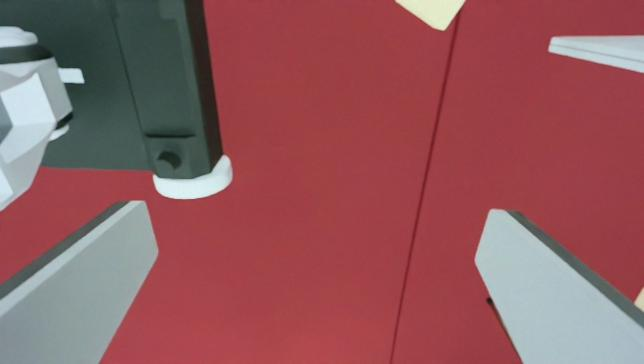

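>>> move(
  base={"turn_rad_s":0.7,"for_s":1.952},
  joints={"head_tilt_rad":0.75},
  cameras=[],
)

>>> move(
  base={"x_m_s":0.25,"for_s":2.0},
  cameras=[],
)

>>> move(
  base={"turn_rad_s":-0.7,"for_s":2.615},
  cameras=["head_camera"],
)

Scene clock: 114.57 s.
Joint torques (N m): left_arm=[-18.75 3.46 8.19 -6.56 0.16 -0.44 0.23] | right_arm=[-20.38 -4.8 -7.06 -6.95 -0.02 -0.04 -0.44]
External joint torques (N m): left_arm=[0.84 -1.44 1.87 0.01 0.14 -0.37 0.23] | right_arm=[-1.53 1.16 -1.09 -0.7 -0.25 -0.01 -0.44]
Motor temperatures (°C): left_arm=[32 28 32 36 35 33 38] | right_arm=[35 30 32 31 36 37 34]
Wrist force (N): left_arm=[1.5 0.8 -7.7] | right_arm=[-0.3 1.4 -5.3]
Wrist torque (N m): left_arm=[-0.25 0.25 0.07] | right_arm=[-0.14 0.08 -0.08]
Wrist force, peak (N): left_arm=[2.4 1.2 -8.3] | right_arm=[-0.9 2.0 -5.8]
move: done
base_odometry: x=-0.022 y=+1.240 heading=+1.376
lidar_m: 3.35 1.93 1.16 1.02 1.02 1.23 2.26 1.53 1.15 0.92 0.90 1.82
base_status: done (sent for 1.97 of 1.97 s)
joint_positions: torso_squat_rad=+0.350 torso_shift_rad=+0.000 torso_pitch_rad=+0.450 torso_yaw_rad=+0.000 left_shoulder_pitch_rad=-1.171 left_shoulder_roll_rad=+0.458 left_shoulder_yaw_rad=-0.627 left_elbow_rad=-1.219 left_forearm_roll_rad=+0.735 left_wrist_pitch_rad=+1.584 left_hand_roll_rad=+0.728 left_gripper_m=+0.099 right_shoulder_pitch_rad=-1.125 right_shoulder_roll_rad=-0.498 right_shoulder_yaw_rad=+0.580 right_elbow_rad=-1.264 right_forearm_roll_rad=-0.727 right_wrist_pitch_rad=+1.599 right_hand_roll_rad=-0.686 right_gripper_m=+0.099 head_pan_rad=+0.000 head_tilt_rad=+0.750
joint_status: all done
wheel_motors_off: 0
motor_effort: left_wheel=-2(28) right_wheel=+17(40)
chest: x=-0.0934 y=+0.0001 z=+1.2167 quat_wxyz=(+0.975, +0.000, +0.223, +0.000) (m; base frame)
left_hand: x=+0.3519 y=+0.1053 z=+0.8559 quat_wxyz=(+1.000, +0.000, +0.000, +0.000) (m; base frame)
right_hand: x=+0.3514 y=-0.1286 z=+0.8562 quat_wxyz=(+1.000, +0.000, +0.000, +0.000) (m; base frame)
pictures: none
No camera images: "cameras" was empty.

Scene clock: 117.53 s.
Joint torques (N m): left_arm=[-17.93 3.41 8.08 -6.64 0.1 -0.5 0.25] | right_arm=[-19.94 -5.04 -6.96 -6.87 -0.02 -0.02 -0.28]
External joint torques (N m): left_arm=[1.66 -1.49 1.77 -0.07 0.08 -0.43 0.25] | right_arm=[-1.1 0.92 -0.99 -0.62 -0.26 0 -0.28]
Motor temperatures (°C): left_arm=[32 28 32 36 35 33 38] | right_arm=[35 30 32 31 36 37 34]
Wrist force (N): left_arm=[1.1 1.3 -7.5] | right_arm=[-0.7 1.0 -5.1]
Wrist torque (N m): left_arm=[-0.29 0.21 0.10] | right_arm=[-0.11 0.02 -0.08]
Wrist force, peak (N): left_arm=[1.5 2.3 -8.4] | right_arm=[-0.4 1.7 -5.8]
move: done
base_odometry: x=+0.075 y=+1.730 heading=+1.376
lidar_m: 3.12 2.14 1.30 1.13 1.14 1.36 2.50 1.81 0.93 0.95 1.39 1.64
base_status: done (sent for 2 of 2 s)
joint_positions: torso_squat_rad=+0.350 torso_shift_rad=+0.000 torso_pitch_rad=+0.450 torso_yaw_rad=+0.000 left_shoulder_pitch_rad=-1.171 left_shoulder_roll_rad=+0.458 left_shoulder_yaw_rad=-0.627 left_elbow_rad=-1.219 left_forearm_roll_rad=+0.735 left_wrist_pitch_rad=+1.584 left_hand_roll_rad=+0.728 left_gripper_m=+0.099 right_shoulder_pitch_rad=-1.125 right_shoulder_roll_rad=-0.498 right_shoulder_yaw_rad=+0.580 right_elbow_rad=-1.264 right_forearm_roll_rad=-0.727 right_wrist_pitch_rad=+1.599 right_hand_roll_rad=-0.686 right_gripper_m=+0.099 head_pan_rad=+0.000 head_tilt_rad=+0.750
joint_status: not commanded
wheel_motors_off: 0
motor_effort: left_wheel=-5(36) right_wheel=+5(45)
chest: x=-0.0934 y=+0.0001 z=+1.2167 quat_wxyz=(+0.975, +0.000, +0.223, +0.000) (m; base frame)
left_hand: x=+0.3519 y=+0.1052 z=+0.8559 quat_wxyz=(+1.000, +0.000, +0.000, +0.000) (m; base frame)
right_hand: x=+0.3515 y=-0.1285 z=+0.8562 quat_wxyz=(+1.000, +0.000, +0.000, +0.000) (m; base frame)
pictures: none
No camera images: "cameras" was empty.

Scene clock: 121.87 s.
Joint torques (N m): left_arm=[-18.19 3.47 7.84 -6.6 0.25 -0.4 0.25] | right_arm=[-19.72 -4.88 -6.97 -6.96 0.01 0.07 -0.42]
External joint torques (N m): left_arm=[1.4 -1.43 1.52 -0.03 0.22 -0.33 0.25] | right_arm=[-0.87 1.08 -1.01 -0.71 -0.23 0.1 -0.42]
Motor temperatures (°C): left_arm=[32 28 32 36 35 33 38] | right_arm=[35 30 32 31 36 37 34]
Wrist force (N): left_arm=[1.8 1.5 -7.6] | right_arm=[-0.4 1.7 -4.9]
Wrist torque (N m): left_arm=[-0.33 0.30 0.08] | right_arm=[-0.18 0.07 -0.09]
Wrist force, peak (N): left_arm=[2.3 1.2 -8.0] | right_arm=[-0.6 1.8 -5.7]
move: done
base_odometry: x=+0.075 y=+1.730 heading=-0.444
lidar_m: 0.92 1.38 1.48 2.12 3.84 1.56 1.18 1.14 1.22 1.72 2.19 1.43
base_status: done (sent for 2.6 of 2.6 s)
joint_positions: torso_squat_rad=+0.350 torso_shift_rad=+0.000 torso_pitch_rad=+0.450 torso_yaw_rad=+0.000 left_shoulder_pitch_rad=-1.171 left_shoulder_roll_rad=+0.458 left_shoulder_yaw_rad=-0.627 left_elbow_rad=-1.219 left_forearm_roll_rad=+0.735 left_wrist_pitch_rad=+1.584 left_hand_roll_rad=+0.728 left_gripper_m=+0.099 right_shoulder_pitch_rad=-1.125 right_shoulder_roll_rad=-0.498 right_shoulder_yaw_rad=+0.580 right_elbow_rad=-1.264 right_forearm_roll_rad=-0.727 right_wrist_pitch_rad=+1.599 right_hand_roll_rad=-0.686 right_gripper_m=+0.099 head_pan_rad=+0.000 head_tilt_rad=+0.750
joint_status: not commanded
wheel_motors_off: 0
motor_effort: left_wheel=+16(35) right_wheel=+0(39)
chest: x=-0.0934 y=+0.0001 z=+1.2167 quat_wxyz=(+0.975, +0.000, +0.223, +0.000) (m; base frame)
left_hand: x=+0.3519 y=+0.1052 z=+0.8559 quat_wxyz=(+1.000, +0.000, +0.000, +0.000) (m; base frame)
right_hand: x=+0.3515 y=-0.1285 z=+0.8562 quat_wxyz=(+1.000, +0.000, +0.000, +0.000) (m; base frame)
pictures: head_camera
camera_calibration:
head_camera: T_world_to_cam=[[-0.0163184, -0.999502, -0.0270248, 0.0368265], [-0.909662, 0.0260598, -0.414532, 0.638908], [0.415029, 0.0178189, -0.909634, 1.20148], [0, 0, 0, 1]] pos_world=[0.0831395, -0.00125083, 1.35875]

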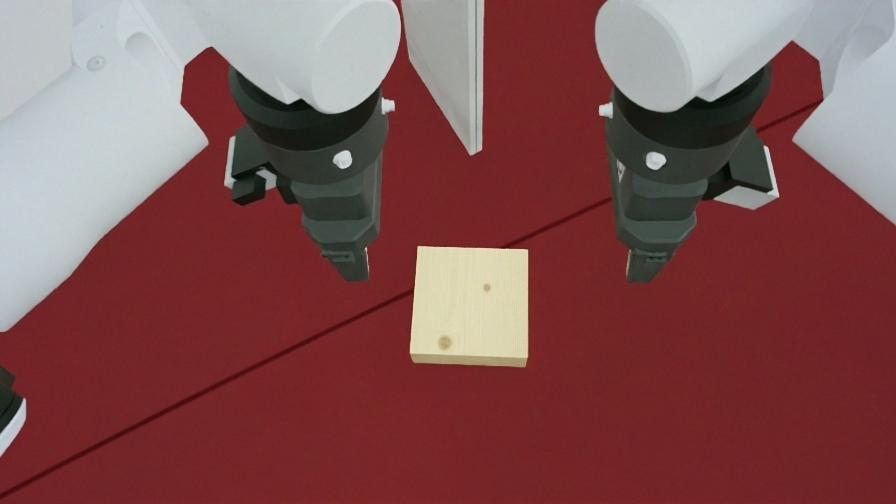

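>>> move(
  base={"turn_rad_s":-0.1,"for_s":0.65},
  cameras=[],
)

>>> move(
  base={"x_m_s":0.15,"for_s":1.9},
  joints={"left_shoulder_pitch_rad":-0.8,"left_shoulder_roll_rad":0.35,"left_shoulder_yaw_rad":0,"left_elbow_rad":-0.9,"left_forearm_roll_rad":0,"left_wrist_pitch_rad":0.9,"left_hand_roll_rad":0,"right_shoulder_pitch_rad":-0.8,"right_shoulder_roll_rad":-0.35,"right_shoulder_yaw_rad":0,"right_elbow_rad":-0.9,"right_forearm_roll_rad":0,"right_wrist_pitch_rad":0.9,"right_hand_roll_rad":0},
  cameras=[],
)

>>> move(
  joints={"torso_squat_rad":1.04,"torso_shift_rad":0.3,"torso_pitch_rad":0.6,"head_tilt_rad":0.6},
  cameras=["head_camera"],
)

Scene clock: 141.97 s.
Joint torques (N m): left_arm=[-18.24 3.64 7.8 -6.52 0.15 -0.38 0.24] | right_arm=[-19.79 -4.76 -7.15 -6.75 -0.1 0.02 -0.28]
External joint torques (N m): left_arm=[1.35 -1.26 1.49 0.06 0.13 -0.31 0.24] | right_arm=[-0.95 1.2 -1.19 -0.5 -0.34 0.05 -0.28]
Motor temperatures (°C): left_arm=[32 28 32 36 34 33 37] | right_arm=[35 30 32 31 36 36 34]
Wrist force (N): left_arm=[1.7 1.4 -6.8] | right_arm=[-0.9 1.2 -5.2]
Wrist torque (N m): left_arm=[-0.32 0.35 0.11] | right_arm=[-0.11 0.02 -0.09]
Wrist force, peak (N): left_arm=[1.0 1.3 -8.3] | right_arm=[-0.5 1.6 -5.7]
move: done
base_odometry: x=+0.074 y=+1.730 heading=-0.509
lidar_m: 0.91 1.38 1.46 1.99 3.86 1.66 1.20 1.15 1.20 1.59 2.73 1.42
base_status: done (sent for 0.67 of 0.67 s)
joint_positions: torso_squat_rad=+0.350 torso_shift_rad=+0.000 torso_pitch_rad=+0.450 torso_yaw_rad=+0.000 left_shoulder_pitch_rad=-1.171 left_shoulder_roll_rad=+0.458 left_shoulder_yaw_rad=-0.627 left_elbow_rad=-1.219 left_forearm_roll_rad=+0.735 left_wrist_pitch_rad=+1.584 left_hand_roll_rad=+0.728 left_gripper_m=+0.099 right_shoulder_pitch_rad=-1.125 right_shoulder_roll_rad=-0.498 right_shoulder_yaw_rad=+0.580 right_elbow_rad=-1.264 right_forearm_roll_rad=-0.727 right_wrist_pitch_rad=+1.599 right_hand_roll_rad=-0.686 right_gripper_m=+0.099 head_pan_rad=+0.000 head_tilt_rad=+0.750
joint_status: not commanded
wheel_motors_off: 0
motor_effort: left_wheel=+19(34) right_wheel=-2(18)
chest: x=-0.0934 y=+0.0001 z=+1.2167 quat_wxyz=(+0.975, +0.000, +0.223, +0.000) (m; base frame)
left_hand: x=+0.3519 y=+0.1052 z=+0.8559 quat_wxyz=(+1.000, +0.000, +0.000, +0.000) (m; base frame)
right_hand: x=+0.3515 y=-0.1285 z=+0.8562 quat_wxyz=(+1.000, +0.000, +0.000, +0.000) (m; base frame)
pictures: none
No camera images: "cameras" was empty.

Scene clock: 144.60 s.
Joint torques (N m): left_arm=[-13.76 6.65 3.29 -8.03 -0.18 -0.84 0.21] | right_arm=[-14.77 -7.57 -2.58 -8.3 0.42 -0.4 -0.38]
External joint torques (N m): left_arm=[1.3 -1.72 0.93 0.1 0.26 -0.13 0.22] | right_arm=[-0.21 0.99 -0.43 -0.65 -0.25 0.24 -0.39]
Motor temperatures (°C): left_arm=[32 28 32 36 34 33 37] | right_arm=[35 30 32 31 36 36 34]
Wrist force (N): left_arm=[-0.8 -0.9 -7.1] | right_arm=[-2.1 3.0 -5.1]
Wrist torque (N m): left_arm=[-0.16 0.11 0.06] | right_arm=[-0.23 -0.04 -0.08]
Wrist force, peak (N): left_arm=[0.0 0.7 -8.3] | right_arm=[-3.6 3.9 -5.6]
move: done
base_odometry: x=+0.323 y=+1.591 heading=-0.510
lidar_m: 0.64 1.14 1.20 1.62 4.01 2.03 1.45 1.39 1.44 1.93 1.74 1.16
base_status: done (sent for 1.9 of 1.9 s)
joint_positions: torso_squat_rad=+0.350 torso_shift_rad=+0.000 torso_pitch_rad=+0.450 torso_yaw_rad=+0.000 left_shoulder_pitch_rad=-0.800 left_shoulder_roll_rad=+0.350 left_shoulder_yaw_rad=+0.000 left_elbow_rad=-0.900 left_forearm_roll_rad=+0.000 left_wrist_pitch_rad=+0.900 left_hand_roll_rad=+0.000 left_gripper_m=+0.099 right_shoulder_pitch_rad=-0.800 right_shoulder_roll_rad=-0.350 right_shoulder_yaw_rad=+0.000 right_elbow_rad=-0.900 right_forearm_roll_rad=+0.000 right_wrist_pitch_rad=+0.900 right_hand_roll_rad=+0.000 right_gripper_m=+0.099 head_pan_rad=+0.000 head_tilt_rad=+0.750
joint_status: all done
wheel_motors_off: 0
motor_effort: left_wheel=-4(46) right_wheel=+7(34)
chest: x=-0.0934 y=+0.0001 z=+1.2167 quat_wxyz=(+0.975, +0.000, +0.223, +0.000) (m; base frame)
left_hand: x=+0.3863 y=+0.3331 z=+0.7315 quat_wxyz=(+0.970, +0.141, -0.172, -0.102) (m; base frame)
right_hand: x=+0.3861 y=-0.3331 z=+0.7314 quat_wxyz=(+0.970, -0.141, -0.171, +0.102) (m; base frame)
pictures: none
No camera images: "cameras" was empty.

Scene clock: 147.73 s.
Joint torques (N m): left_arm=[-11.15 5.95 2.88 -7.2 -0.27 -0.59 0.26] | right_arm=[-11.39 -7.07 -2.52 -7.03 0.36 -0.13 -0.36]
External joint torques (N m): left_arm=[0.48 -1.74 0.7 0.01 0.13 -0.16 0.27] | right_arm=[-0.23 0.83 -0.5 -0.27 -0.26 0.24 -0.37]
Motor temperatures (°C): left_arm=[31 28 32 36 34 33 37] | right_arm=[35 30 32 31 36 36 34]
Wrist force (N): left_arm=[0.5 -1.6 -7.2] | right_arm=[-0.7 3.1 -4.9]
Wrist torque (N m): left_arm=[-0.04 0.26 0.09] | right_arm=[-0.22 0.09 -0.09]
Wrist force, peak (N): left_arm=[-0.1 -1.1 -8.4] | right_arm=[-1.4 3.7 -5.5]
move: done
base_odometry: x=+0.323 y=+1.591 heading=-0.510
lidar_m: 0.62 1.15 1.20 1.63 4.02 2.00 1.46 1.40 1.44 1.94 1.76 1.15
base_status: not commanded
joint_positions: torso_squat_rad=+1.040 torso_shift_rad=+0.300 torso_pitch_rad=+0.600 torso_yaw_rad=+0.000 left_shoulder_pitch_rad=-0.800 left_shoulder_roll_rad=+0.350 left_shoulder_yaw_rad=+0.000 left_elbow_rad=-0.900 left_forearm_roll_rad=+0.000 left_wrist_pitch_rad=+0.900 left_hand_roll_rad=+0.000 left_gripper_m=+0.099 right_shoulder_pitch_rad=-0.800 right_shoulder_roll_rad=-0.350 right_shoulder_yaw_rad=+0.000 right_elbow_rad=-0.900 right_forearm_roll_rad=+0.000 right_wrist_pitch_rad=+0.900 right_hand_roll_rad=+0.000 right_gripper_m=+0.099 head_pan_rad=+0.000 head_tilt_rad=+0.600
joint_status: all done
wheel_motors_off: 0
motor_effort: left_wheel=-3(6) right_wheel=+2(12)
chest: x=+0.0515 y=+0.0001 z=+0.8744 quat_wxyz=(+0.955, +0.000, +0.296, +0.000) (m; base frame)
left_hand: x=+0.4531 y=+0.3330 z=+0.3229 quat_wxyz=(+0.980, +0.133, -0.098, -0.112) (m; base frame)
right_hand: x=+0.4530 y=-0.3331 z=+0.3229 quat_wxyz=(+0.980, -0.133, -0.098, +0.112) (m; base frame)
pictures: head_camera
camera_calibration:
head_camera: T_world_to_cam=[[-0.0163178, -0.999502, -0.0270245, 0.0298529], [-0.909662, 0.0260592, -0.414532, 0.643508], [0.415029, 0.0178189, -0.909634, 0.803611], [0, 0, 0, 1]] pos_world=[0.252339, -0.00125083, 0.998553]

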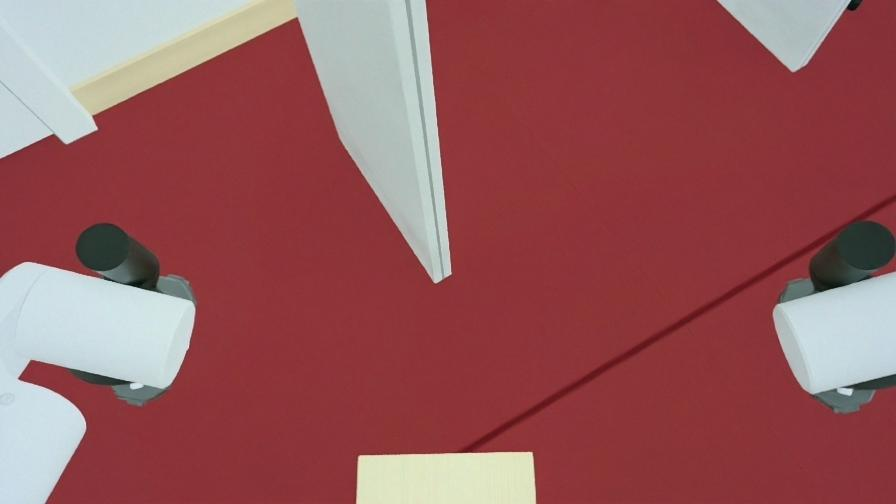

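>>> move(
  joints={"torso_shift_rad":0.4,"torso_pitch_rad":0.8,"head_tilt_rad":0.8},
  cameras=["head_camera"],
)

>>> move(
  target={"side":"left","x":0.26,"y":0.22,"z":0.2,"quat_wxyz":[1,0,0,0]},
  cameras=[],
)

>>> move(
  target={"side":"right","x":0.26,"y":-0.17,"z":0.2,"quat_wxyz":[1,0,0,0]},
  cameras=["head_camera"],
)

Scene clock: 152.00 s.
Joint torques (N m): left_arm=[-6.61 4.84 2.37 -5.77 -0.19 -0.22 0.24] | right_arm=[-6.53 -5.68 -2.65 -5.75 0.27 -0.05 -0.34]
External joint torques (N m): left_arm=[0.06 -1.67 0.5 -0.04 0.15 -0.18 0.23] | right_arm=[-0.28 1.07 -0.87 -0.41 -0.26 -0.05 -0.34]
Motor temperatures (°C): left_arm=[31 28 32 36 34 33 37] | right_arm=[35 30 32 31 36 36 34]
Wrist force (N): left_arm=[1.1 -0.6 -6.9] | right_arm=[0.1 3.0 -4.5]
Wrist torque (N m): left_arm=[-0.16 0.21 0.09] | right_arm=[-0.26 0.11 -0.09]
Wrist force, peak (N): left_arm=[1.5 -0.7 -8.2] | right_arm=[-1.1 2.7 -5.9]
move: done
base_odometry: x=+0.323 y=+1.591 heading=-0.510
lidar_m: 0.63 1.14 1.20 1.61 4.01 2.01 1.46 1.39 1.44 1.93 1.93 1.16
base_status: not commanded
joint_positions: torso_squat_rad=+1.040 torso_shift_rad=+0.400 torso_pitch_rad=+0.800 torso_yaw_rad=+0.000 left_shoulder_pitch_rad=-0.800 left_shoulder_roll_rad=+0.350 left_shoulder_yaw_rad=+0.000 left_elbow_rad=-0.900 left_forearm_roll_rad=+0.000 left_wrist_pitch_rad=+0.900 left_hand_roll_rad=+0.000 left_gripper_m=+0.099 right_shoulder_pitch_rad=-0.800 right_shoulder_roll_rad=-0.350 right_shoulder_yaw_rad=+0.000 right_elbow_rad=-0.900 right_forearm_roll_rad=+0.000 right_wrist_pitch_rad=+0.900 right_hand_roll_rad=+0.000 right_gripper_m=+0.099 head_pan_rad=+0.000 head_tilt_rad=+0.800
joint_status: all done
wheel_motors_off: 0
motor_effort: left_wheel=-1(3) right_wheel=-1(6)
chest: x=+0.1320 y=+0.0000 z=+0.8225 quat_wxyz=(+0.921, +0.000, +0.389, +0.000) (m; base frame)
left_hand: x=+0.4161 y=+0.3330 z=+0.2022 quat_wxyz=(+0.985, +0.121, +0.000, -0.125) (m; base frame)
right_hand: x=+0.4160 y=-0.3331 z=+0.2022 quat_wxyz=(+0.985, -0.122, +0.000, +0.125) (m; base frame)
pictures: head_camera
camera_calibration:
head_camera: T_world_to_cam=[[-0.0255545, -0.999501, -0.0185399, 0.0240885], [-0.999277, 0.0260625, -0.027698, 0.368454], [0.0281674, 0.0178187, -0.999444, 0.882472], [0, 0, 0, 1]] pos_world=[0.343946, -0.00125082, 0.892634]

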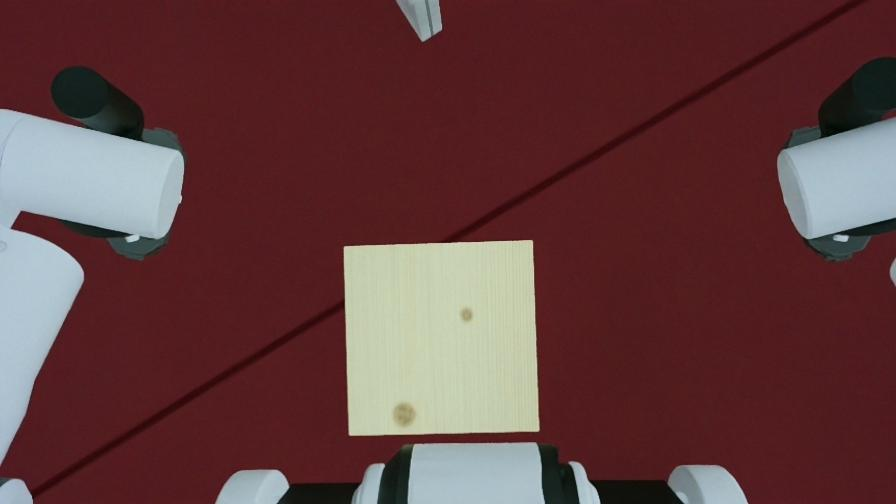

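Scene clock: 153.20 s.
Joint torques (N m): left_arm=[0.57 0.6 1.02 -6.21 -0.08 -0.39 0.13] | right_arm=[-6.39 -5.86 -2.48 -5.32 0.24 0.11 -0.29]
External joint torques (N m): left_arm=[-0.89 -0.06 0.71 -0.31 -0.09 -0.29 0.13] | right_arm=[-0.14 0.88 -0.7 0.03 -0.29 0.11 -0.28]
Motor temperatures (°C): left_arm=[31 28 32 36 34 33 37] | right_arm=[35 30 32 31 36 36 34]
Wrist force (N): left_arm=[1.3 0.5 -7.3] | right_arm=[-0.4 3.4 -4.8]
Wrist torque (N m): left_arm=[-0.23 0.28 0.10] | right_arm=[-0.27 0.04 -0.07]
Wrist force, peak (N): left_arm=[1.0 1.1 -8.7] | right_arm=[-0.3 3.3 -5.3]
move: done
base_odometry: x=+0.323 y=+1.591 heading=-0.510
lidar_m: 0.63 1.15 1.20 1.62 4.01 2.01 1.45 1.39 1.44 1.93 1.93 1.16
base_status: not commanded
joint_positions: torso_squat_rad=+1.040 torso_shift_rad=+0.400 torso_pitch_rad=+0.800 torso_yaw_rad=+0.000 left_shoulder_pitch_rad=-0.319 left_shoulder_roll_rad=+0.111 left_shoulder_yaw_rad=-0.017 left_elbow_rad=-1.357 left_forearm_roll_rad=+0.032 left_wrist_pitch_rad=+0.861 left_hand_roll_rad=+0.133 left_gripper_m=+0.099 right_shoulder_pitch_rad=-0.800 right_shoulder_roll_rad=-0.350 right_shoulder_yaw_rad=+0.000 right_elbow_rad=-0.900 right_forearm_roll_rad=+0.000 right_wrist_pitch_rad=+0.900 right_hand_roll_rad=+0.000 right_gripper_m=+0.099 head_pan_rad=+0.000 head_tilt_rad=+0.800
joint_status: all done
wheel_motors_off: 0
motor_effort: left_wheel=+0(2) right_wheel=+1(2)
chest: x=+0.1320 y=+0.0000 z=+0.8225 quat_wxyz=(+0.921, +0.000, +0.389, +0.000) (m; base frame)
left_hand: x=+0.2598 y=+0.2199 z=+0.2000 quat_wxyz=(+1.000, +0.000, +0.000, +0.000) (m; base frame)
left_hand_status: reached (checked arc, planned for 0.8 s): 0 mm and 0.0 deg off.
right_hand: x=+0.4160 y=-0.3330 z=+0.2022 quat_wxyz=(+0.985, -0.122, +0.000, +0.125) (m; base frame)
pictures: none
No camera images: "cameras" was empty.

Scene clock: 154.30 s.
Joint torques (N m): left_arm=[1.08 0.15 1.09 -5.69 -0.02 -0.45 0.11] | right_arm=[1.01 0.96 -0.07 -6.33 0.33 -0.09 0.15]
External joint torques (N m): left_arm=[-0.37 -0.51 0.78 0.21 -0.04 -0.35 0.11] | right_arm=[-0.18 -0.27 -0.64 -0.78 0.15 -0.05 0.15]
Motor temperatures (°C): left_arm=[31 28 32 36 34 33 37] | right_arm=[35 30 32 31 36 36 34]
Wrist force (N): left_arm=[1.3 0.5 -7.0] | right_arm=[0.2 1.7 -5.3]
Wrist torque (N m): left_arm=[-0.20 0.19 0.12] | right_arm=[-0.18 0.10 -0.08]
Wrist force, peak (N): left_arm=[1.7 1.3 -8.0] | right_arm=[-1.8 2.3 -6.0]
move: done
base_odometry: x=+0.323 y=+1.591 heading=-0.510
lidar_m: 0.64 1.13 1.21 1.63 4.01 2.01 1.46 1.39 1.43 1.92 1.92 1.16
base_status: not commanded
joint_positions: torso_squat_rad=+1.040 torso_shift_rad=+0.400 torso_pitch_rad=+0.800 torso_yaw_rad=+0.000 left_shoulder_pitch_rad=-0.319 left_shoulder_roll_rad=+0.111 left_shoulder_yaw_rad=-0.017 left_elbow_rad=-1.358 left_forearm_roll_rad=+0.032 left_wrist_pitch_rad=+0.861 left_hand_roll_rad=+0.133 left_gripper_m=+0.099 right_shoulder_pitch_rad=-0.344 right_shoulder_roll_rad=-0.027 right_shoulder_yaw_rad=+0.079 right_elbow_rad=-1.337 right_forearm_roll_rad=+0.104 right_wrist_pitch_rad=+0.871 right_hand_roll_rad=-0.245 right_gripper_m=+0.099 head_pan_rad=+0.000 head_tilt_rad=+0.800
joint_status: all done
wheel_motors_off: 0
motor_effort: left_wheel=+0(2) right_wheel=+2(3)
chest: x=+0.1320 y=+0.0000 z=+0.8225 quat_wxyz=(+0.921, +0.000, +0.389, +0.000) (m; base frame)
left_hand: x=+0.2600 y=+0.2200 z=+0.2000 quat_wxyz=(+1.000, +0.000, +0.000, +0.000) (m; base frame)
right_hand: x=+0.2600 y=-0.1699 z=+0.1998 quat_wxyz=(+1.000, +0.001, +0.000, +0.000) (m; base frame)
right_hand_status: reached (checked arc, planned for 0.8 s): 0 mm and 0.1 deg off.
pictures: head_camera
camera_calibration:
head_camera: T_world_to_cam=[[-0.0255545, -0.999501, -0.0185399, 0.0240885], [-0.999277, 0.0260625, -0.027698, 0.368454], [0.0281674, 0.0178187, -0.999444, 0.882472], [0, 0, 0, 1]] pos_world=[0.343946, -0.00125082, 0.892634]

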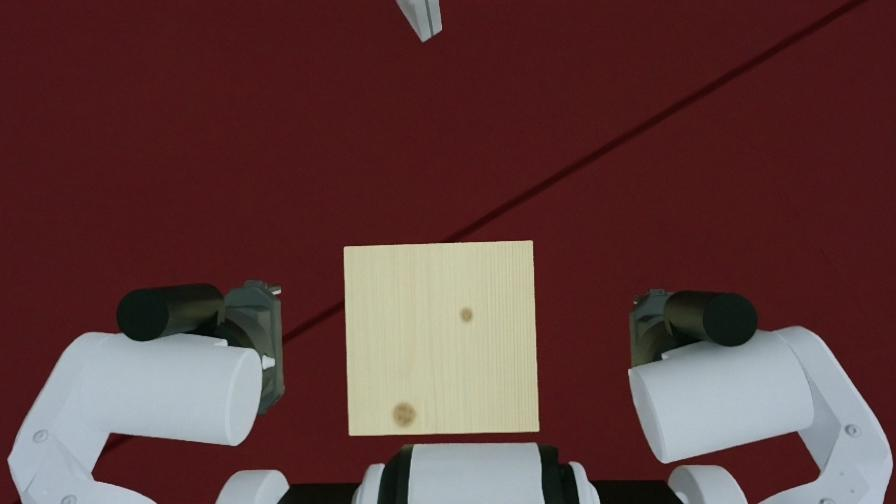

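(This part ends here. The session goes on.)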